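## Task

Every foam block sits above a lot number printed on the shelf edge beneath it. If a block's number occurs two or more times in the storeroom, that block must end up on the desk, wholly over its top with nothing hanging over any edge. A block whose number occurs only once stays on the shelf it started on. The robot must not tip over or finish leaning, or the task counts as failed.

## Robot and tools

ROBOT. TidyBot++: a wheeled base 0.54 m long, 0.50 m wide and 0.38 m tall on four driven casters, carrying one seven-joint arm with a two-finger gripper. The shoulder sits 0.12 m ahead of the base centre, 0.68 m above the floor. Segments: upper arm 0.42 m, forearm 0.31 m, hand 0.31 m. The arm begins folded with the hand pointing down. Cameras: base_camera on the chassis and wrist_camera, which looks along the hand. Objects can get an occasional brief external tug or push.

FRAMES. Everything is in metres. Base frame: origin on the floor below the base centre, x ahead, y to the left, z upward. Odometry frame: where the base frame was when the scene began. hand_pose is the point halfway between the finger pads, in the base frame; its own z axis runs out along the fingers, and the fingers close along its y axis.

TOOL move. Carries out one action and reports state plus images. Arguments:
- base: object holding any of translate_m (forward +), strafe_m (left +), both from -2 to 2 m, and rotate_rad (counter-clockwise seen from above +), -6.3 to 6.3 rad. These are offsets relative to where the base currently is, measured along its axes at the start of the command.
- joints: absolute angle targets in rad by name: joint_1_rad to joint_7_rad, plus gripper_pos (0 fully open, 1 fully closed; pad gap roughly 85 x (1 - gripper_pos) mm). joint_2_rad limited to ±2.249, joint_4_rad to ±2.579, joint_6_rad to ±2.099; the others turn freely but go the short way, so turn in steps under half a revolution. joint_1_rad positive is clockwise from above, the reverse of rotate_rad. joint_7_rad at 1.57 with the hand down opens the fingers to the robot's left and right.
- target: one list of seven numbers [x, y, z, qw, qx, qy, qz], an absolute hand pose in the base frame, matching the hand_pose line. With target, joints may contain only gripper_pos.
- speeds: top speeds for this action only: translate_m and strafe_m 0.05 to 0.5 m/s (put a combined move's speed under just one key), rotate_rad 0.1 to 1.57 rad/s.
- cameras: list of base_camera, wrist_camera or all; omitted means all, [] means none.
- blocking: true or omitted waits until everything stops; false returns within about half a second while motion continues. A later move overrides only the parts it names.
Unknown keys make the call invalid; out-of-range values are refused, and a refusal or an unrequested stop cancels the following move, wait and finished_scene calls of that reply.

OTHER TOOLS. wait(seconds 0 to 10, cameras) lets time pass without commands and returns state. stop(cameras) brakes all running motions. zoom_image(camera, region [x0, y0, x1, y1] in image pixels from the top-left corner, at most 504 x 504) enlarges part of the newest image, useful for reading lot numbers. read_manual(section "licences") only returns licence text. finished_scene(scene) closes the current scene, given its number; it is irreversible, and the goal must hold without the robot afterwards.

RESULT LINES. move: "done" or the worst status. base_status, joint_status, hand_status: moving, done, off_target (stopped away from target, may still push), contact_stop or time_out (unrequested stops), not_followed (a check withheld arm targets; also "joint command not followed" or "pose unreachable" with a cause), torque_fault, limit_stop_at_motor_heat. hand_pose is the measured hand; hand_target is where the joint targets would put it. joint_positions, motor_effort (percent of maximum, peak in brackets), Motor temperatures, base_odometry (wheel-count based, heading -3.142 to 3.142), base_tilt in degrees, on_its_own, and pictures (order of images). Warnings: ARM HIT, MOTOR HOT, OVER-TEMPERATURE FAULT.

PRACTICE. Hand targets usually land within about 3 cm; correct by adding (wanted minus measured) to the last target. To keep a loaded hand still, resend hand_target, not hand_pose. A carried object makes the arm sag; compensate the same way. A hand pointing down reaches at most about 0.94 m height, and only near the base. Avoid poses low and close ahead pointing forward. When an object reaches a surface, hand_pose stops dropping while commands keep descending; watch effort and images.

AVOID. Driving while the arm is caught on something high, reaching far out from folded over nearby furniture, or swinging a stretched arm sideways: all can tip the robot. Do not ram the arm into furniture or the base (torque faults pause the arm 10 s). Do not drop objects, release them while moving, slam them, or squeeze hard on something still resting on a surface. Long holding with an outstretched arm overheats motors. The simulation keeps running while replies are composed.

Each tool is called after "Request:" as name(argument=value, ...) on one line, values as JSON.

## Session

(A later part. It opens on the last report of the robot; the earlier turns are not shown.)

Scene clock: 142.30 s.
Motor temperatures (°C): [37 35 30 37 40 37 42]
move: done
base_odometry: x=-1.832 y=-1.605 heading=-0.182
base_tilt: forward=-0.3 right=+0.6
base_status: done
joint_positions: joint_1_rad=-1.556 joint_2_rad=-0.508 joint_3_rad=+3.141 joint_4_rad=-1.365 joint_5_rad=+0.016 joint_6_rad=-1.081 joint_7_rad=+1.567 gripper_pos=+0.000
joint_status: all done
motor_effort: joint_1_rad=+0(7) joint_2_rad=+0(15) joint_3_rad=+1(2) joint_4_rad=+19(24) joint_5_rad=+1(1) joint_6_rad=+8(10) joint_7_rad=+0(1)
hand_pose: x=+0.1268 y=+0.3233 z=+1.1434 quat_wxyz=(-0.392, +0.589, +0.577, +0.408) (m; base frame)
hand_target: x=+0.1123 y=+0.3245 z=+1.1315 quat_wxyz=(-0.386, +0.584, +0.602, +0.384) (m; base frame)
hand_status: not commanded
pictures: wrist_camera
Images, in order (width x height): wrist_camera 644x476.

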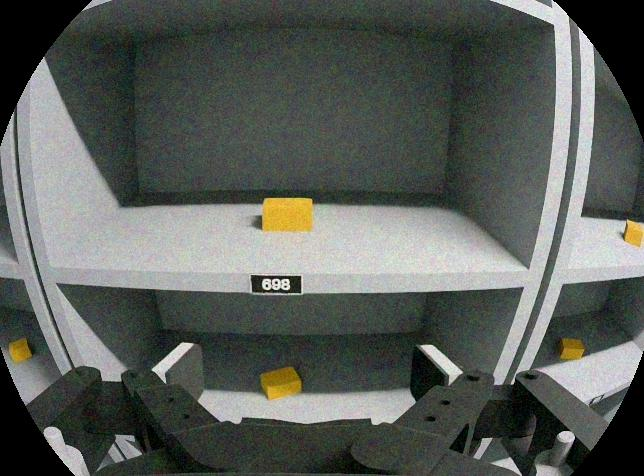

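Request:
move(base={"translate_m": -0.084, "strafe_m": 0.15}, joints={"joint_1_rad": -1.587, "joint_2_rad": -0.49, "joint_4_rad": -1.35, "joint_6_rad": -1.13, "gripper_pos": 0.95}, cameras=["wrist_camera"])

Request:
zoom_image(camera="wrist_camera", region=[262, 180, 412, 290])

Scene clock: 149.90 s.
Motor temperatures (°C): [37 35 30 37 40 37 42]
move: done
base_odometry: x=-1.888 y=-1.442 heading=-0.182
base_tilt: forward=-0.4 right=+0.6
base_status: done
joint_positions: joint_1_rad=-1.573 joint_2_rad=-0.489 joint_3_rad=+3.141 joint_4_rad=-1.363 joint_5_rad=+0.016 joint_6_rad=-1.084 joint_7_rad=+1.567 gripper_pos=+0.950
joint_status: all done
motor_effort: joint_1_rad=-1(1) joint_2_rad=-1(5) joint_3_rad=+1(2) joint_4_rad=+19(19) joint_5_rad=+1(1) joint_6_rad=+8(9) joint_7_rad=+0(1)
hand_pose: x=+0.1214 y=+0.3314 z=+1.1377 quat_wxyz=(-0.390, +0.588, +0.586, +0.399) (m; base frame)
hand_target: x=+0.1068 y=+0.3244 z=+1.1315 quat_wxyz=(-0.390, +0.578, +0.607, +0.381) (m; base frame)
hand_status: not commanded
pictures: wrist_camera
Images, in order (width x height): wrist_camera 644x476.

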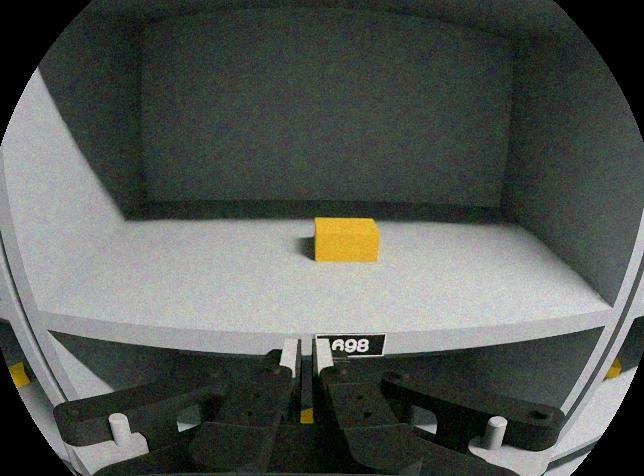

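Scaled by 3.360.

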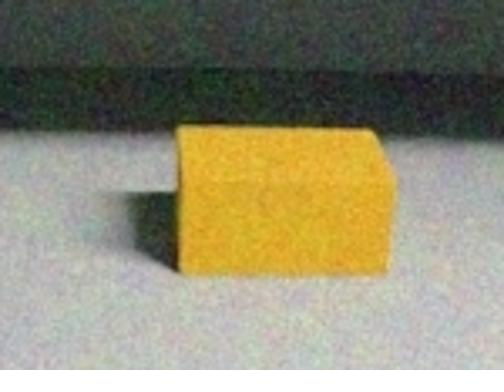

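Request:
move(base={"translate_m": 0.008}, joints={"joint_2_rad": 0.338, "joint_4_rad": -0.857, "joint_6_rad": -0.925}, cameras=["wrist_camera"])

Scene clock: 154.67 s.
Motor temperatures (°C): [37 35 30 37 40 37 42]
move: done
base_odometry: x=-1.880 y=-1.444 heading=-0.182
base_tilt: forward=-0.3 right=+0.6
base_status: done
joint_positions: joint_1_rad=-1.573 joint_2_rad=+0.318 joint_3_rad=+3.142 joint_4_rad=-0.874 joint_5_rad=+0.016 joint_6_rad=-0.980 joint_7_rad=+1.567 gripper_pos=+0.950
joint_status: all done
motor_effort: joint_1_rad=+0(1) joint_2_rad=-31(34) joint_3_rad=+0(3) joint_4_rad=+20(22) joint_5_rad=+1(2) joint_6_rad=+7(9) joint_7_rad=+0(1)
hand_pose: x=+0.1205 y=+0.6803 z=+1.0218 quat_wxyz=(-0.325, +0.625, +0.626, +0.334) (m; base frame)
hand_target: x=+0.1014 y=+0.6973 z=+1.0317 quat_wxyz=(-0.350, +0.604, +0.630, +0.341) (m; base frame)
hand_status: not commanded
pictures: wrist_camera
Images, in order (width x height): wrist_camera 644x476.

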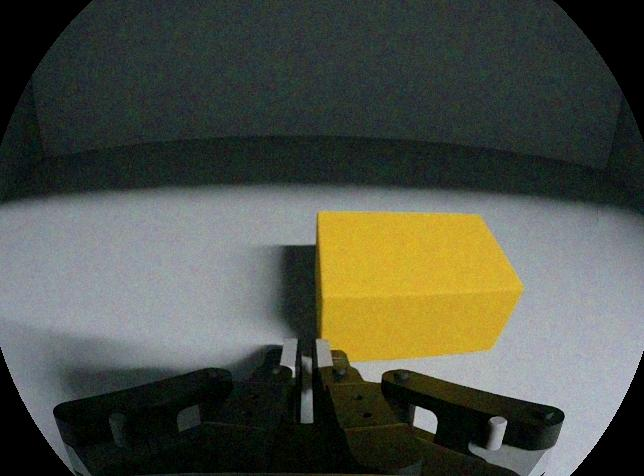

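Request:
move(base={"translate_m": 0.012}, joints={"joint_2_rad": 0.348}, cameras=[])

Request:
move(base={"strafe_m": 0.085}, speeds={"strafe_m": 0.15}, cameras=["wrist_camera"])

Scene clock: 156.50 s.
Motor temperatures (°C): [37 35 30 37 40 37 42]
move: done
base_odometry: x=-1.868 y=-1.446 heading=-0.181
base_tilt: forward=-0.3 right=+0.6
base_status: done
joint_positions: joint_1_rad=-1.578 joint_2_rad=+0.322 joint_3_rad=+3.142 joint_4_rad=-0.872 joint_5_rad=+0.016 joint_6_rad=-0.980 joint_7_rad=+1.567 gripper_pos=+0.950
joint_status: all done
motor_effort: joint_1_rad=+0(3) joint_2_rad=-31(32) joint_3_rad=+0(1) joint_4_rad=+20(21) joint_5_rad=+1(1) joint_6_rad=+7(8) joint_7_rad=+0(1)
hand_pose: x=+0.1174 y=+0.6818 z=+1.0205 quat_wxyz=(-0.325, +0.624, +0.627, +0.333) (m; base frame)
hand_target: x=+0.1013 y=+0.7007 z=+1.0247 quat_wxyz=(-0.347, +0.605, +0.631, +0.338) (m; base frame)
hand_status: not commanded
pictures: none
No camera images: "cameras" was empty.

Scene clock: 157.73 s.
Motor temperatures (°C): [37 35 30 37 40 37 42]
move: done
base_odometry: x=-1.853 y=-1.362 heading=-0.182
base_tilt: forward=-0.4 right=+0.5
base_status: done
joint_positions: joint_1_rad=-1.578 joint_2_rad=+0.328 joint_3_rad=+3.142 joint_4_rad=-0.870 joint_5_rad=+0.016 joint_6_rad=-0.976 joint_7_rad=+1.567 gripper_pos=+0.950
joint_status: not commanded
motor_effort: joint_1_rad=+0(3) joint_2_rad=-32(34) joint_3_rad=+0(2) joint_4_rad=+20(21) joint_5_rad=+1(2) joint_6_rad=+7(8) joint_7_rad=+0(1)
hand_pose: x=+0.1171 y=+0.6848 z=+1.0181 quat_wxyz=(-0.325, +0.624, +0.628, +0.333) (m; base frame)
hand_target: x=+0.1013 y=+0.7007 z=+1.0247 quat_wxyz=(-0.347, +0.605, +0.631, +0.338) (m; base frame)
hand_status: not commanded
pictures: wrist_camera
Images, in order (width x height): wrist_camera 644x476.

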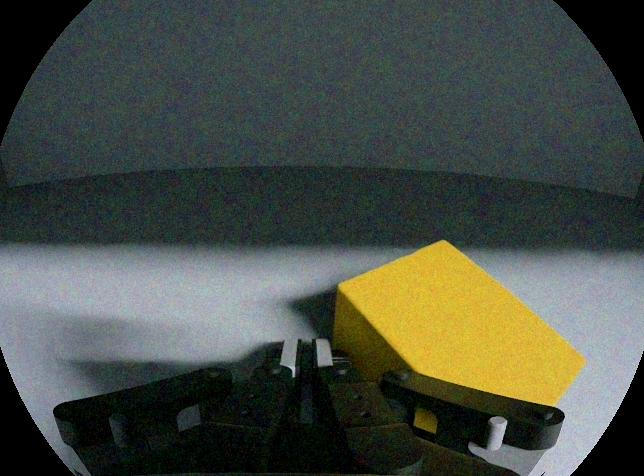

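Request:
move(base={"strafe_m": -0.2}, joints={"joint_1_rad": -1.587, "joint_2_rad": -0.50, "joint_4_rad": -1.39, "joint_6_rad": -1.13}, cameras=[])

Request:
move(base={"translate_m": 0.46, "strafe_m": 0.1}, joints={"joint_1_rad": -2.11, "joint_2_rad": -0.47, "joint_4_rad": -1.39, "joint_6_rad": -1.13, "gripper_pos": 0.0}, cameras=["wrist_camera"])

Scene clock: 161.43 s.
Motor temperatures (°C): [37 35 30 37 40 37 42]
move: done
base_odometry: x=-1.889 y=-1.559 heading=-0.181
base_tilt: forward=-0.4 right=+0.6
base_status: done
joint_positions: joint_1_rad=-1.580 joint_2_rad=-0.485 joint_3_rad=+3.142 joint_4_rad=-1.360 joint_5_rad=+0.016 joint_6_rad=-1.082 joint_7_rad=+1.567 gripper_pos=+0.950
joint_status: all done
motor_effort: joint_1_rad=+0(4) joint_2_rad=+0(36) joint_3_rad=+1(3) joint_4_rad=+18(22) joint_5_rad=+1(2) joint_6_rad=+8(9) joint_7_rad=+0(1)
hand_pose: x=+0.1192 y=+0.3334 z=+1.1382 quat_wxyz=(-0.392, +0.586, +0.588, +0.398) (m; base frame)
hand_target: x=+0.1068 y=+0.3228 z=+1.1138 quat_wxyz=(-0.381, +0.584, +0.613, +0.372) (m; base frame)
hand_status: not commanded
pictures: none
No camera images: "cameras" was empty.

Scene clock: 163.73 s.
Motor temperatures (°C): [37 35 30 37 40 37 42]
move: done
base_odometry: x=-1.418 y=-1.544 heading=-0.182
base_tilt: forward=-0.3 right=+0.6
base_status: done
joint_positions: joint_1_rad=-2.091 joint_2_rad=-0.485 joint_3_rad=+3.143 joint_4_rad=-1.361 joint_5_rad=+0.016 joint_6_rad=-1.083 joint_7_rad=+1.567 gripper_pos=+0.000
joint_status: all done
motor_effort: joint_1_rad=+0(2) joint_2_rad=-1(2) joint_3_rad=+1(4) joint_4_rad=+18(20) joint_5_rad=+1(2) joint_6_rad=+8(10) joint_7_rad=+0(1)
hand_pose: x=-0.0434 y=+0.2911 z=+1.1376 quat_wxyz=(-0.479, +0.419, +0.717, +0.286) (m; base frame)
hand_target: x=-0.0594 y=+0.2845 z=+1.1039 quat_wxyz=(-0.453, +0.410, +0.750, +0.254) (m; base frame)
hand_status: not commanded
pictures: wrist_camera
Images, in order (width x height): wrist_camera 644x476.

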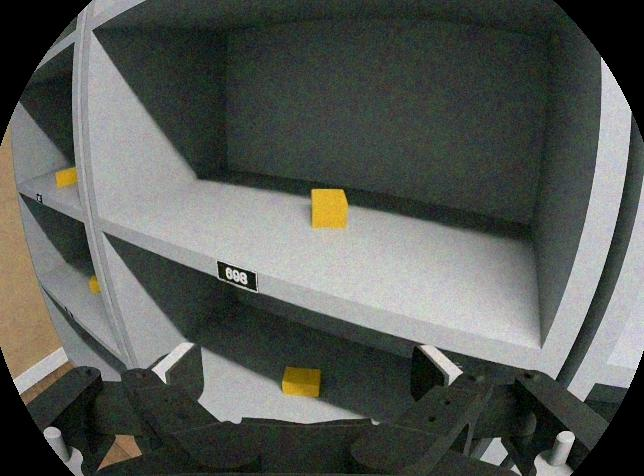

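Request:
zoom_image(camera="wrist_camera", region=[280, 170, 380, 240])

Scaled by 5.040.

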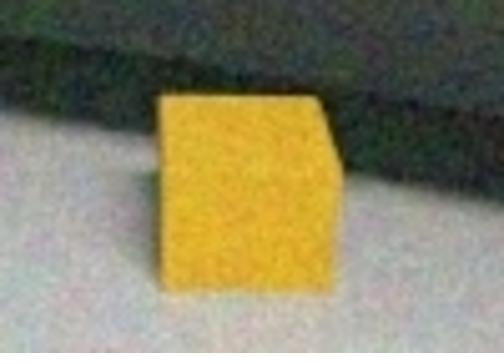

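Request:
move(base={"translate_m": -0.035, "strafe_m": 0.115}, joints={"joint_1_rad": -2.11, "joint_2_rad": 0.348, "joint_4_rad": -0.857, "joint_6_rad": -0.925}, cameras=["wrist_camera"])

Scene clock: 167.80 s.
Motor temperatures (°C): [37 35 30 37 40 37 42]
move: done
base_odometry: x=-1.431 y=-1.424 heading=-0.182
base_tilt: forward=-0.4 right=+0.6
base_status: done
joint_positions: joint_1_rad=-2.092 joint_2_rad=+0.330 joint_3_rad=+3.143 joint_4_rad=-0.873 joint_5_rad=+0.016 joint_6_rad=-0.981 joint_7_rad=+1.567 gripper_pos=+0.000
joint_status: all done
motor_effort: joint_1_rad=-1(2) joint_2_rad=-32(34) joint_3_rad=+0(1) joint_4_rad=+20(22) joint_5_rad=+1(1) joint_6_rad=+8(9) joint_7_rad=+0(1)
hand_pose: x=-0.2185 y=+0.5952 z=+1.0141 quat_wxyz=(-0.395, +0.446, +0.767, +0.238) (m; base frame)
hand_target: x=-0.2463 y=+0.5982 z=+1.0247 quat_wxyz=(-0.423, +0.422, +0.766, +0.237) (m; base frame)
hand_status: not commanded
pictures: wrist_camera
Images, in order (width x height): wrist_camera 644x476.

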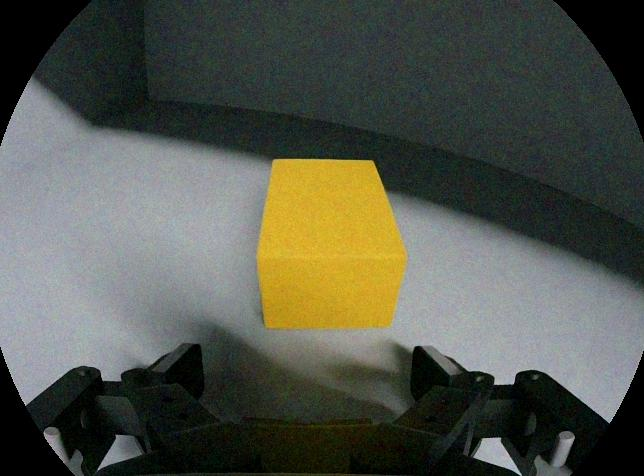

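Request:
move(base={"translate_m": 0.009, "strafe_m": 0.005}, cameras=[])

Request:
move(base={"translate_m": -0.0485, "strafe_m": 0.088}, speeds={"strafe_m": 0.2}, cameras=["wrist_camera"])

Scene clock: 169.90 s.
Motor temperatures (°C): [37 36 30 37 40 37 42]
move: done
base_odometry: x=-1.422 y=-1.421 heading=-0.182
base_tilt: forward=-0.4 right=+0.6
base_status: done
joint_positions: joint_1_rad=-2.099 joint_2_rad=+0.330 joint_3_rad=+3.143 joint_4_rad=-0.872 joint_5_rad=+0.016 joint_6_rad=-0.979 joint_7_rad=+1.567 gripper_pos=+0.000
joint_status: not commanded
motor_effort: joint_1_rad=+0(3) joint_2_rad=-31(33) joint_3_rad=+0(2) joint_4_rad=+20(21) joint_5_rad=+1(1) joint_6_rad=+7(8) joint_7_rad=+0(0)
hand_pose: x=-0.2226 y=+0.5932 z=+1.0148 quat_wxyz=(-0.397, +0.443, +0.768, +0.237) (m; base frame)
hand_target: x=-0.2463 y=+0.5982 z=+1.0247 quat_wxyz=(-0.423, +0.422, +0.766, +0.237) (m; base frame)
hand_status: not commanded
pictures: none
No camera images: "cameras" was empty.

Scene clock: 171.17 s.
Motor temperatures (°C): [37 36 30 37 40 37 42]
move: done
base_odometry: x=-1.453 y=-1.325 heading=-0.182
base_tilt: forward=-0.4 right=+0.6
base_status: done
joint_positions: joint_1_rad=-2.099 joint_2_rad=+0.334 joint_3_rad=+3.143 joint_4_rad=-0.870 joint_5_rad=+0.016 joint_6_rad=-0.975 joint_7_rad=+1.567 gripper_pos=+0.000
joint_status: not commanded
motor_effort: joint_1_rad=+0(3) joint_2_rad=-31(34) joint_3_rad=+0(2) joint_4_rad=+21(21) joint_5_rad=+1(1) joint_6_rad=+7(8) joint_7_rad=+0(1)
hand_pose: x=-0.2241 y=+0.5951 z=+1.0139 quat_wxyz=(-0.397, +0.442, +0.768, +0.237) (m; base frame)
hand_target: x=-0.2463 y=+0.5982 z=+1.0247 quat_wxyz=(-0.423, +0.422, +0.766, +0.237) (m; base frame)
hand_status: not commanded
pictures: wrist_camera
Images, in order (width x height): wrist_camera 644x476.

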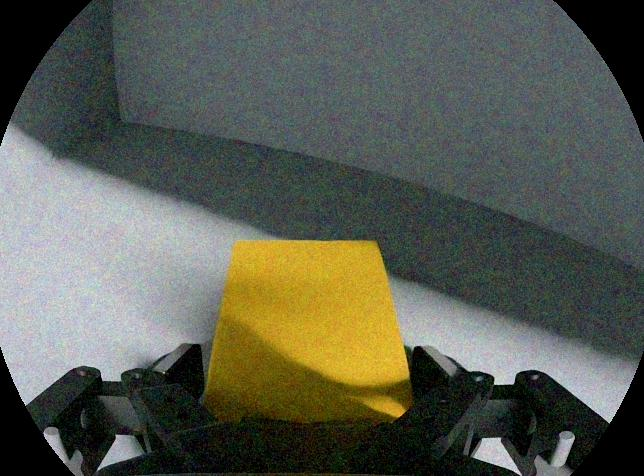

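Request:
move(joints={"gripper_pos": 0.6}, cameras=["wrist_camera"])

Scene clock: 172.23 s.
Motor temperatures (°C): [37 36 30 37 40 37 42]
move: off_target
base_odometry: x=-1.453 y=-1.325 heading=-0.182
base_tilt: forward=-0.4 right=+0.6
base_status: not commanded
joint_positions: joint_1_rad=-2.099 joint_2_rad=+0.333 joint_3_rad=+3.143 joint_4_rad=-0.865 joint_5_rad=+0.016 joint_6_rad=-0.974 joint_7_rad=+1.567 gripper_pos=+0.375
joint_status: gripper_pos off_target (ended at +0.375, target +0.600)
motor_effort: joint_1_rad=-1(1) joint_2_rad=-31(32) joint_3_rad=+0(0) joint_4_rad=+21(22) joint_5_rad=+1(1) joint_6_rad=+7(8) joint_7_rad=+0(1)
hand_pose: x=-0.2242 y=+0.5953 z=+1.0173 quat_wxyz=(-0.400, +0.442, +0.767, +0.239) (m; base frame)
hand_target: x=-0.2463 y=+0.5982 z=+1.0247 quat_wxyz=(-0.423, +0.422, +0.766, +0.237) (m; base frame)
hand_status: not commanded
pictures: wrist_camera
Images, in order (width x height): wrist_camera 644x476.

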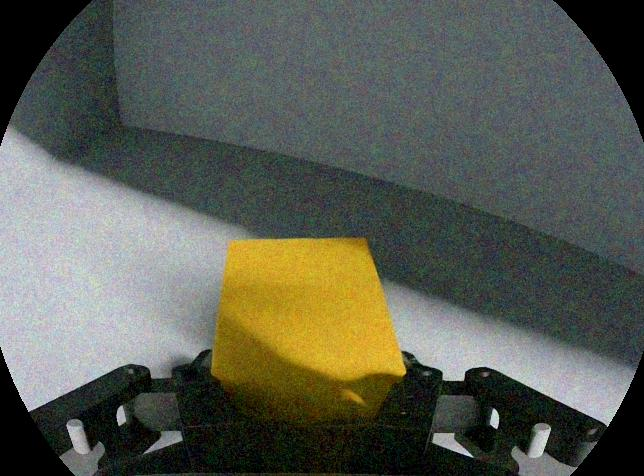

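Request:
move(joints={"joint_2_rad": 0.27, "joint_4_rad": -0.775, "joint_6_rad": -0.925}, cameras=["wrist_camera"])

Scene clock: 174.63 s.
Motor temperatures (°C): [37 36 30 37 40 37 42]
move: done
base_odometry: x=-1.453 y=-1.325 heading=-0.182
base_tilt: forward=-0.4 right=+0.6
base_status: not commanded
joint_positions: joint_1_rad=-2.099 joint_2_rad=+0.255 joint_3_rad=+3.143 joint_4_rad=-0.783 joint_5_rad=+0.016 joint_6_rad=-0.973 joint_7_rad=+1.567 gripper_pos=+0.375
joint_status: all done
motor_effort: joint_1_rad=+0(1) joint_2_rad=-29(36) joint_3_rad=+0(0) joint_4_rad=+20(23) joint_5_rad=+1(1) joint_6_rad=+8(9) joint_7_rad=+0(1)
hand_pose: x=-0.2099 y=+0.5707 z=+1.1160 quat_wxyz=(-0.461, +0.422, +0.731, +0.273) (m; base frame)
hand_target: x=-0.2309 y=+0.5725 z=+1.1242 quat_wxyz=(-0.482, +0.401, +0.730, +0.271) (m; base frame)
hand_status: not commanded
pictures: wrist_camera
Images, in order (width x height): wrist_camera 644x476.

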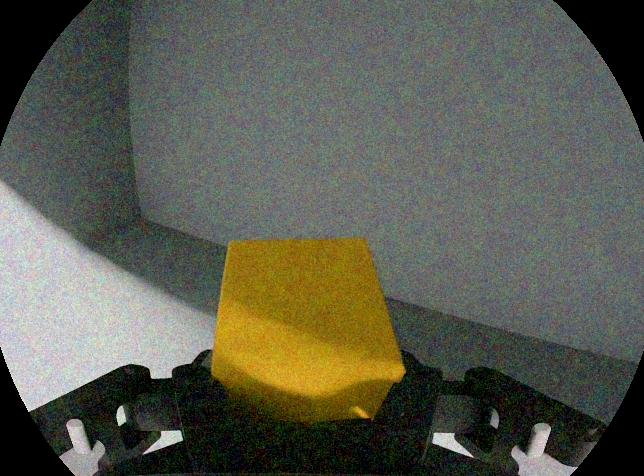

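Request:
move(base={"translate_m": 0.3, "strafe_m": -0.33}, cameras=[])

Request:
move(base={"translate_m": 2.0}, joints={"joint_2_rad": -0.416, "joint_4_rad": -1.655, "joint_6_rad": -1.085}, cameras=["wrist_camera"])

Scene clock: 178.00 s.
Motor temperatures (°C): [37 36 30 37 40 37 42]
move: done
base_odometry: x=-1.218 y=-1.704 heading=-0.182
base_tilt: forward=-0.4 right=+0.6
base_status: done
joint_positions: joint_1_rad=-2.101 joint_2_rad=+0.251 joint_3_rad=+3.143 joint_4_rad=-0.782 joint_5_rad=+0.016 joint_6_rad=-0.972 joint_7_rad=+1.567 gripper_pos=+0.375
joint_status: not commanded
motor_effort: joint_1_rad=+0(3) joint_2_rad=-28(33) joint_3_rad=+0(1) joint_4_rad=+20(21) joint_5_rad=+1(2) joint_6_rad=+8(9) joint_7_rad=-1(1)
hand_pose: x=-0.2104 y=+0.5686 z=+1.1191 quat_wxyz=(-0.463, +0.420, +0.731, +0.274) (m; base frame)
hand_target: x=-0.2309 y=+0.5725 z=+1.1242 quat_wxyz=(-0.482, +0.401, +0.730, +0.271) (m; base frame)
hand_status: not commanded
pictures: none
No camera images: "cameras" was empty.

Scene clock: 183.30 s.
Motor temperatures (°C): [37 36 30 37 40 37 42]
move: done
base_odometry: x=+0.749 y=-2.066 heading=-0.182
base_tilt: forward=-0.3 right=+0.6
base_status: done
joint_positions: joint_1_rad=-2.104 joint_2_rad=-0.406 joint_3_rad=+3.143 joint_4_rad=-1.626 joint_5_rad=+0.016 joint_6_rad=-1.039 joint_7_rad=+1.567 gripper_pos=+0.375
joint_status: all done
motor_effort: joint_1_rad=+0(3) joint_2_rad=-4(32) joint_3_rad=+1(2) joint_4_rad=+20(22) joint_5_rad=+1(2) joint_6_rad=+7(9) joint_7_rad=+0(1)
hand_pose: x=-0.0656 y=+0.3200 z=+0.9790 quat_wxyz=(-0.368, +0.450, +0.784, +0.218) (m; base frame)
hand_target: x=-0.0688 y=+0.3005 z=+0.9562 quat_wxyz=(-0.348, +0.442, +0.804, +0.192) (m; base frame)
hand_status: not commanded
pictures: wrist_camera
Images, in order (width x height): wrist_camera 644x476.

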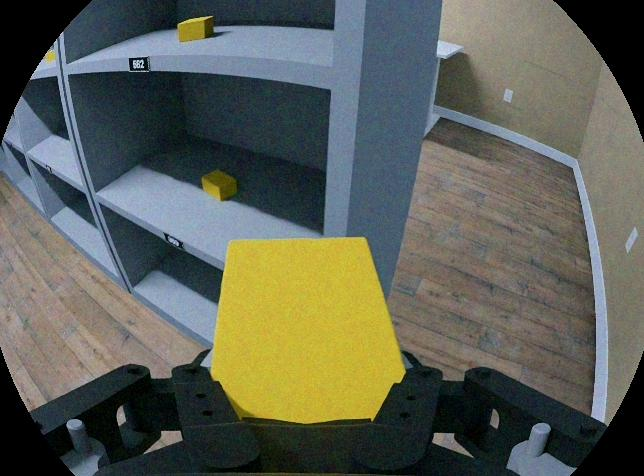

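Request:
move(base={"translate_m": 0.22, "strafe_m": 0.33}, cameras=[])

Request:
move(base={"strafe_m": 1.35}, cameras=["wrist_camera"])

Scene clock: 186.70 s.
Motor temperatures (°C): [37 36 30 37 40 37 42]
move: done
base_odometry: x=+1.026 y=-1.781 heading=-0.183
base_tilt: forward=-0.4 right=+0.6
base_status: done
joint_positions: joint_1_rad=-2.104 joint_2_rad=-0.409 joint_3_rad=+3.146 joint_4_rad=-1.626 joint_5_rad=+0.016 joint_6_rad=-1.040 joint_7_rad=+1.567 gripper_pos=+0.375
joint_status: not commanded
motor_effort: joint_1_rad=-1(1) joint_2_rad=-6(8) joint_3_rad=+1(3) joint_4_rad=+21(21) joint_5_rad=+1(2) joint_6_rad=+7(8) joint_7_rad=+0(1)
hand_pose: x=-0.0641 y=+0.3197 z=+0.9797 quat_wxyz=(-0.368, +0.451, +0.783, +0.219) (m; base frame)
hand_target: x=-0.0688 y=+0.3005 z=+0.9562 quat_wxyz=(-0.348, +0.442, +0.804, +0.192) (m; base frame)
hand_status: not commanded
pictures: none
No camera images: "cameras" was empty.

Scene clock: 190.73 s.
Motor temperatures (°C): [37 36 30 37 40 37 42]
move: done
base_odometry: x=+1.272 y=-0.453 heading=-0.184
base_tilt: forward=-0.4 right=+0.6
base_status: done
joint_positions: joint_1_rad=-2.104 joint_2_rad=-0.414 joint_3_rad=+3.146 joint_4_rad=-1.626 joint_5_rad=+0.016 joint_6_rad=-1.041 joint_7_rad=+1.567 gripper_pos=+0.375
joint_status: not commanded
motor_effort: joint_1_rad=+0(1) joint_2_rad=-5(8) joint_3_rad=+1(2) joint_4_rad=+21(22) joint_5_rad=+1(1) joint_6_rad=+7(8) joint_7_rad=+0(1)
hand_pose: x=-0.0633 y=+0.3184 z=+0.9808 quat_wxyz=(-0.369, +0.450, +0.783, +0.219) (m; base frame)
hand_target: x=-0.0688 y=+0.3005 z=+0.9562 quat_wxyz=(-0.348, +0.442, +0.804, +0.192) (m; base frame)
hand_status: not commanded
pictures: wrist_camera
Images, in order (width x height): wrist_camera 644x476.

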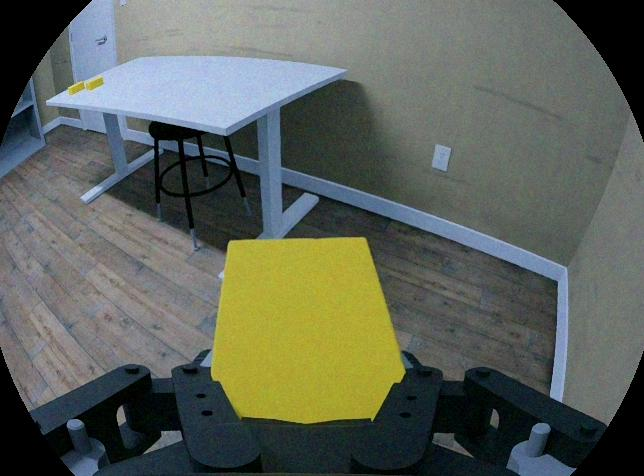

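Request:
move(base={"translate_m": -1.04, "strafe_m": 0.3, "rotate_rad": 1.572}, joints={"joint_1_rad": 0.0, "joint_2_rad": 0.14, "joint_4_rad": -1.435, "joint_6_rad": -0.74}, cameras=["wrist_camera", "base_camera"])

Scene clock: 196.13 s.
Motor temperatures (°C): [37 36 30 37 40 37 42]
move: done
base_odometry: x=+0.304 y=+0.032 heading=+1.389
base_tilt: forward=-0.3 right=+0.6
base_status: done
joint_positions: joint_1_rad=-0.017 joint_2_rad=+0.120 joint_3_rad=+3.145 joint_4_rad=-1.451 joint_5_rad=+0.016 joint_6_rad=-0.795 joint_7_rad=+1.567 gripper_pos=+0.375
joint_status: all done
motor_effort: joint_1_rad=+0(3) joint_2_rad=-25(26) joint_3_rad=+0(3) joint_4_rad=+21(22) joint_5_rad=+1(1) joint_6_rad=+6(8) joint_7_rad=+0(1)
hand_pose: x=+0.7016 y=+0.0057 z=+0.8771 quat_wxyz=(+0.004, +0.926, +0.008, +0.378) (m; base frame)
hand_target: x=+0.7211 y=+0.0056 z=+0.8863 quat_wxyz=(-0.003, +0.916, +0.009, +0.402) (m; base frame)
hand_status: not commanded
pictures: base_camera, wrist_camera
Images, in order (width x height): base_camera 644x364, wrist_camera 644x476.

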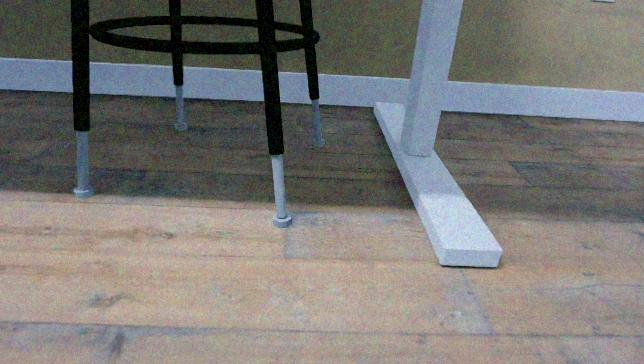

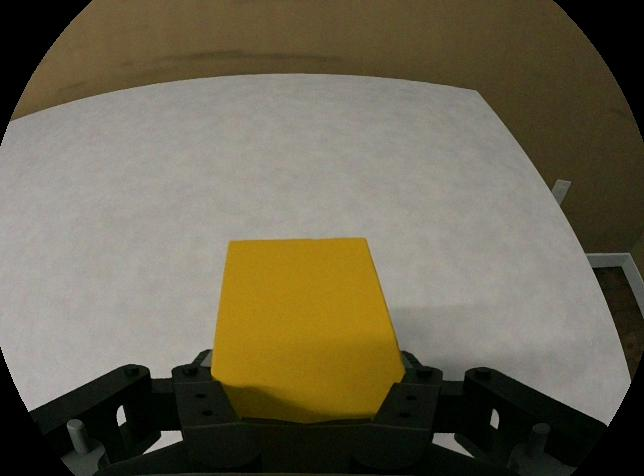

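Request:
move(base={"translate_m": 0.07}, joints={"joint_1_rad": 0.0, "joint_2_rad": 0.15, "joint_4_rad": -1.867, "joint_6_rad": -0.149}, cameras=[])

Request:
move(joints={"joint_2_rad": 0.182, "joint_4_rad": -1.933, "joint_6_rad": -0.05}, cameras=["wrist_camera"])

Scene clock: 199.50 s.
Motor temperatures (°C): [37 36 30 37 40 37 42]
move: done
base_odometry: x=+0.316 y=+0.101 heading=+1.390
base_tilt: forward=-0.3 right=+0.6
base_status: done
joint_positions: joint_1_rad=-0.017 joint_2_rad=+0.134 joint_3_rad=+3.145 joint_4_rad=-1.837 joint_5_rad=+0.016 joint_6_rad=-0.207 joint_7_rad=+1.567 gripper_pos=+0.375
joint_status: all done
motor_effort: joint_1_rad=+0(2) joint_2_rad=-25(28) joint_3_rad=+0(1) joint_4_rad=+21(23) joint_5_rad=+1(1) joint_6_rad=+7(8) joint_7_rad=+0(1)
hand_pose: x=+0.7202 y=+0.0082 z=+0.7985 quat_wxyz=(+0.002, +0.886, +0.011, +0.463) (m; base frame)
hand_target: x=+0.7232 y=+0.0023 z=+0.7877 quat_wxyz=(+0.001, +0.883, +0.005, +0.469) (m; base frame)
hand_status: not commanded
pictures: none
No camera images: "cameras" was empty.

Scene clock: 200.60 s.
Motor temperatures (°C): [37 36 30 37 40 37 42]
move: done
base_odometry: x=+0.316 y=+0.101 heading=+1.390
base_tilt: forward=-0.3 right=+0.6
base_status: not commanded
joint_positions: joint_1_rad=-0.017 joint_2_rad=+0.162 joint_3_rad=+3.145 joint_4_rad=-1.908 joint_5_rad=+0.016 joint_6_rad=-0.104 joint_7_rad=+1.567 gripper_pos=+0.375
joint_status: all done
motor_effort: joint_1_rad=+0(1) joint_2_rad=-25(26) joint_3_rad=+0(0) joint_4_rad=+19(22) joint_5_rad=+1(1) joint_6_rad=+7(9) joint_7_rad=+0(1)
hand_pose: x=+0.7193 y=+0.0087 z=+0.7701 quat_wxyz=(+0.001, +0.885, +0.011, +0.465) (m; base frame)
hand_target: x=+0.7221 y=+0.0017 z=+0.7586 quat_wxyz=(+0.002, +0.883, +0.004, +0.469) (m; base frame)
hand_status: not commanded
pictures: wrist_camera
Images, in order (width x height): wrist_camera 644x476.

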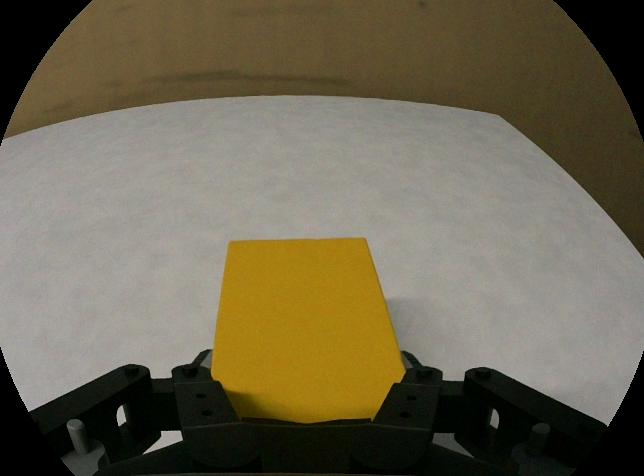

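Request:
move(joints={"joint_2_rad": 0.201, "joint_4_rad": -1.964, "joint_6_rad": 0.0}, cameras=[])

Request:
move(joints={"joint_2_rad": 0.2145, "joint_4_rad": -1.984, "joint_6_rad": 0.034}, cameras=["wrist_camera"])

Scene clock: 201.53 s.
Motor temperatures (°C): [37 36 30 37 40 37 42]
move: done
base_odometry: x=+0.316 y=+0.101 heading=+1.390
base_tilt: forward=-0.3 right=+0.6
base_status: not commanded
joint_positions: joint_1_rad=-0.017 joint_2_rad=+0.178 joint_3_rad=+3.145 joint_4_rad=-1.938 joint_5_rad=+0.016 joint_6_rad=-0.050 joint_7_rad=+1.567 gripper_pos=+0.375
joint_status: all done
motor_effort: joint_1_rad=-1(1) joint_2_rad=-24(26) joint_3_rad=+0(0) joint_4_rad=+20(20) joint_5_rad=+1(1) joint_6_rad=+8(9) joint_7_rad=+0(0)
hand_pose: x=+0.7200 y=+0.0090 z=+0.7584 quat_wxyz=(+0.001, +0.883, +0.011, +0.469) (m; base frame)
hand_target: x=+0.7214 y=+0.0014 z=+0.7438 quat_wxyz=(+0.002, +0.883, +0.004, +0.469) (m; base frame)
hand_status: not commanded
pictures: none
No camera images: "cameras" was empty.

Scene clock: 202.20 s.
Motor temperatures (°C): [37 36 30 37 40 37 42]
move: done
base_odometry: x=+0.316 y=+0.101 heading=+1.390
base_tilt: forward=-0.3 right=+0.6
base_status: not commanded
joint_positions: joint_1_rad=-0.017 joint_2_rad=+0.190 joint_3_rad=+3.145 joint_4_rad=-1.957 joint_5_rad=+0.016 joint_6_rad=-0.016 joint_7_rad=+1.567 gripper_pos=+0.375
joint_status: all done
motor_effort: joint_1_rad=-1(1) joint_2_rad=-25(26) joint_3_rad=+0(0) joint_4_rad=+19(20) joint_5_rad=+1(1) joint_6_rad=+8(8) joint_7_rad=+0(1)
hand_pose: x=+0.7202 y=+0.0092 z=+0.7498 quat_wxyz=(+0.000, +0.883, +0.011, +0.470) (m; base frame)
hand_target: x=+0.7210 y=+0.0012 z=+0.7342 quat_wxyz=(+0.002, +0.883, +0.004, +0.469) (m; base frame)
hand_status: not commanded
pictures: wrist_camera
Images, in order (width x height): wrist_camera 644x476.

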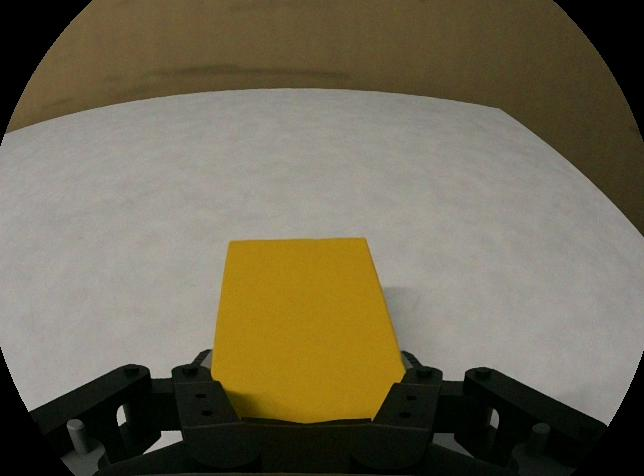

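Request:
move(joints={"joint_2_rad": 0.2215, "joint_4_rad": -1.993, "joint_6_rad": 0.05}, cameras=[])

Request:
move(joints={"joint_2_rad": 0.2285, "joint_4_rad": -2.003, "joint_6_rad": 0.066}, cameras=["wrist_camera"])

Scene clock: 203.00 s.
Motor temperatures (°C): [37 36 30 37 40 37 42]
move: done
base_odometry: x=+0.316 y=+0.101 heading=+1.390
base_tilt: forward=-0.3 right=+0.6
base_status: not commanded
joint_positions: joint_1_rad=-0.017 joint_2_rad=+0.195 joint_3_rad=+3.145 joint_4_rad=-1.965 joint_5_rad=+0.016 joint_6_rad=+0.000 joint_7_rad=+1.567 gripper_pos=+0.375
joint_status: all done
motor_effort: joint_1_rad=-1(1) joint_2_rad=-25(26) joint_3_rad=+0(0) joint_4_rad=+19(20) joint_5_rad=+1(1) joint_6_rad=+7(8) joint_7_rad=+0(0)
hand_pose: x=+0.7206 y=+0.0093 z=+0.7465 quat_wxyz=(+0.000, +0.882, +0.012, +0.471) (m; base frame)
hand_target: x=+0.7209 y=+0.0011 z=+0.7295 quat_wxyz=(+0.003, +0.883, +0.004, +0.469) (m; base frame)
hand_status: not commanded
pictures: none
No camera images: "cameras" was empty.

Scene clock: 203.53 s.
Motor temperatures (°C): [37 36 30 37 40 37 42]
move: done
base_odometry: x=+0.316 y=+0.101 heading=+1.390
base_tilt: forward=-0.3 right=+0.6
base_status: not commanded
joint_positions: joint_1_rad=-0.017 joint_2_rad=+0.198 joint_3_rad=+3.145 joint_4_rad=-1.973 joint_5_rad=+0.016 joint_6_rad=+0.019 joint_7_rad=+1.567 gripper_pos=+0.375
joint_status: all done
motor_effort: joint_1_rad=-1(1) joint_2_rad=-24(25) joint_3_rad=+0(0) joint_4_rad=+18(19) joint_5_rad=+0(1) joint_6_rad=+8(8) joint_7_rad=+0(1)
hand_pose: x=+0.7213 y=+0.0094 z=+0.7459 quat_wxyz=(+0.000, +0.880, +0.012, +0.475) (m; base frame)
hand_target: x=+0.7204 y=+0.0010 z=+0.7243 quat_wxyz=(+0.003, +0.883, +0.004, +0.469) (m; base frame)
hand_status: not commanded
pictures: wrist_camera
Images, in order (width x height): wrist_camera 644x476.

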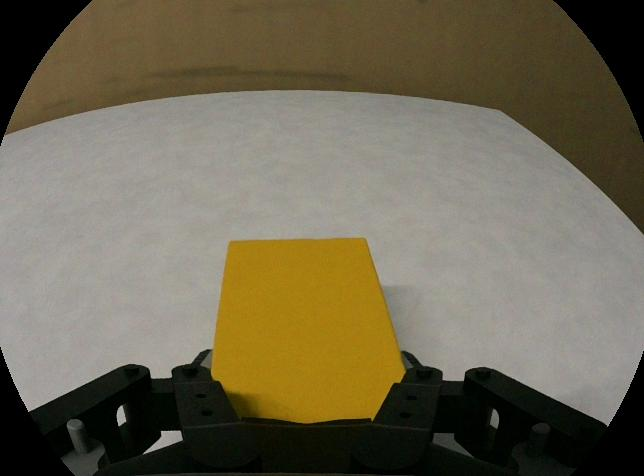

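Request:
move(joints={"joint_2_rad": 0.2215, "joint_4_rad": -1.993, "joint_6_rad": 0.06, "gripper_pos": 0.0}, cameras=["wrist_camera"])

Scene clock: 204.70 s.
Motor temperatures (°C): [37 36 30 37 40 37 42]
move: done
base_odometry: x=+0.316 y=+0.100 heading=+1.390
base_tilt: forward=-0.3 right=+0.6
base_status: not commanded
joint_positions: joint_1_rad=-0.017 joint_2_rad=+0.199 joint_3_rad=+3.145 joint_4_rad=-1.973 joint_5_rad=+0.016 joint_6_rad=+0.019 joint_7_rad=+1.567 gripper_pos=+0.000
joint_status: all done
motor_effort: joint_1_rad=+0(1) joint_2_rad=-25(26) joint_3_rad=+0(0) joint_4_rad=+19(19) joint_5_rad=+1(1) joint_6_rad=+7(8) joint_7_rad=+0(1)
hand_pose: x=+0.7214 y=+0.0094 z=+0.7455 quat_wxyz=(+0.000, +0.880, +0.012, +0.475) (m; base frame)
hand_target: x=+0.7226 y=+0.0010 z=+0.7321 quat_wxyz=(+0.003, +0.881, +0.004, +0.474) (m; base frame)
hand_status: not commanded
pictures: wrist_camera
Images, in order (width x height): wrist_camera 644x476.

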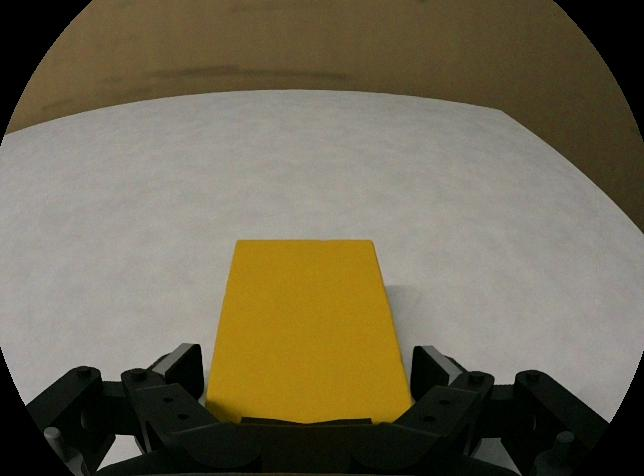

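Request:
move(base={"translate_m": -0.25}, joints={"joint_2_rad": -0.2, "joint_4_rad": -1.7, "joint_6_rad": -0.7}, cameras=["wrist_camera"])

Scene clock: 211.50 s.
Motor temperatures (°C): [37 36 30 37 40 37 42]
move: done
base_odometry: x=+0.271 y=-0.146 heading=+1.390
base_tilt: forward=-0.4 right=+0.6
base_status: done
joint_positions: joint_1_rad=-0.014 joint_2_rad=-0.215 joint_3_rad=+3.145 joint_4_rad=-1.711 joint_5_rad=+0.016 joint_6_rad=-0.648 joint_7_rad=+1.567 gripper_pos=+0.000
joint_status: all done
motor_effort: joint_1_rad=+0(3) joint_2_rad=-12(29) joint_3_rad=+0(2) joint_4_rad=+22(22) joint_5_rad=+1(1) joint_6_rad=+7(9) joint_7_rad=+0(1)
hand_pose: x=+0.6041 y=+0.0033 z=+0.9474 quat_wxyz=(+0.004, +0.878, +0.006, +0.478) (m; base frame)
hand_target: x=+0.6007 y=+0.0054 z=+0.9333 quat_wxyz=(-0.003, +0.891, +0.009, +0.454) (m; base frame)
hand_status: not commanded
pictures: wrist_camera
Images, in order (width x height): wrist_camera 644x476.

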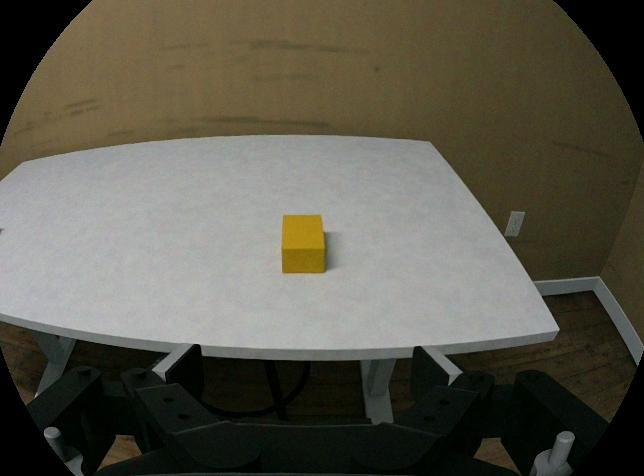

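Request:
move(joints={"joint_1_rad": -1.25, "joint_2_rad": -0.2, "joint_4_rad": -1.7, "joint_6_rad": -0.3}, cameras=["wrist_camera"])

Scene clock: 214.63 s.
Motor temperatures (°C): [37 36 30 37 40 37 42]
move: done
base_odometry: x=+0.271 y=-0.146 heading=+1.390
base_tilt: forward=-0.3 right=+0.6
base_status: not commanded
joint_positions: joint_1_rad=-1.233 joint_2_rad=-0.215 joint_3_rad=+3.145 joint_4_rad=-1.711 joint_5_rad=+0.016 joint_6_rad=-0.358 joint_7_rad=+1.567 gripper_pos=+0.000
joint_status: all done
motor_effort: joint_1_rad=+0(2) joint_2_rad=-14(15) joint_3_rad=+1(1) joint_4_rad=+22(23) joint_5_rad=+1(1) joint_6_rad=+8(10) joint_7_rad=+0(1)
hand_pose: x=+0.2945 y=+0.4922 z=+1.0293 quat_wxyz=(-0.342, +0.652, +0.464, +0.493) (m; base frame)
hand_target: x=+0.2841 y=+0.5069 z=+1.0457 quat_wxyz=(-0.363, +0.632, +0.463, +0.505) (m; base frame)
hand_status: not commanded
pictures: wrist_camera
Images, in order (width x height): wrist_camera 644x476.

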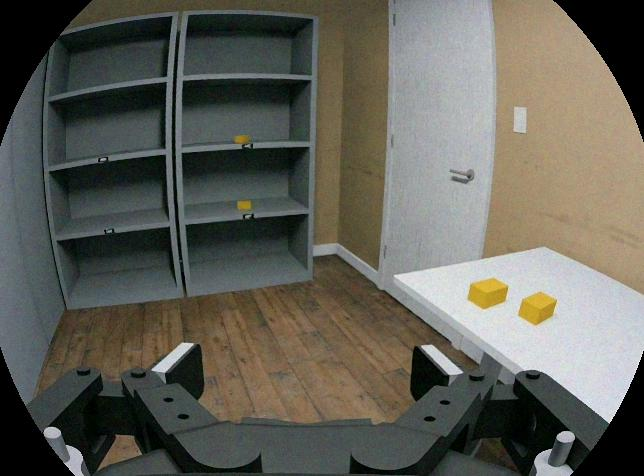

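Request:
zoom_image(camera="wrist_camera", region=[234, 206, 262, 226])

Request:
zoom_image(camera="wrist_camera", region=[234, 136, 262, 156])

Request:
zoom_image(camera="wrist_camera", region=[90, 150, 118, 170])

Request:
zoom_image(camera="wrist_camera", region=[96, 222, 124, 242])

Scaled by 18.000.

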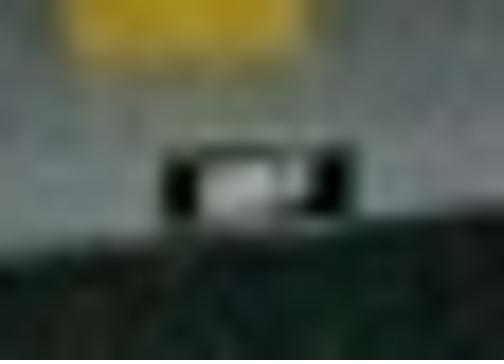

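Scaled by 18.000.

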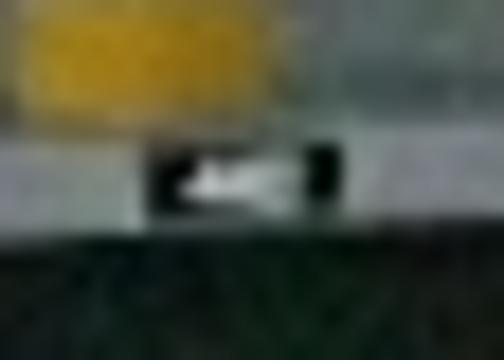

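Scaled by 18.000.

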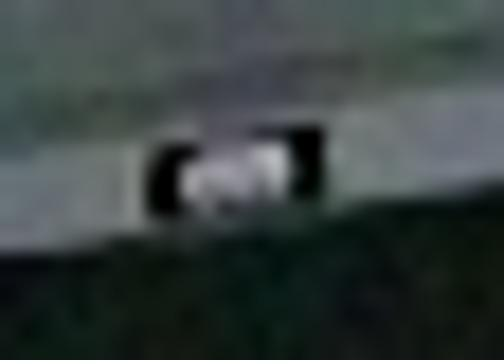

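Scaled by 18.000.

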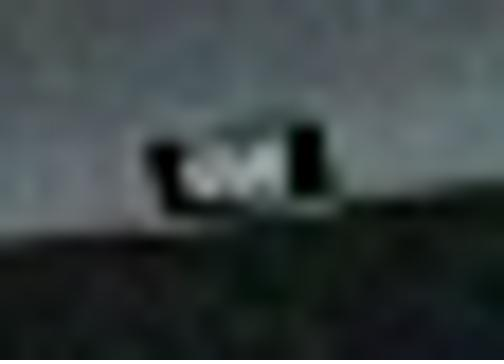

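Request:
finished_scene(scene=2)

The scene is finished: the task was done.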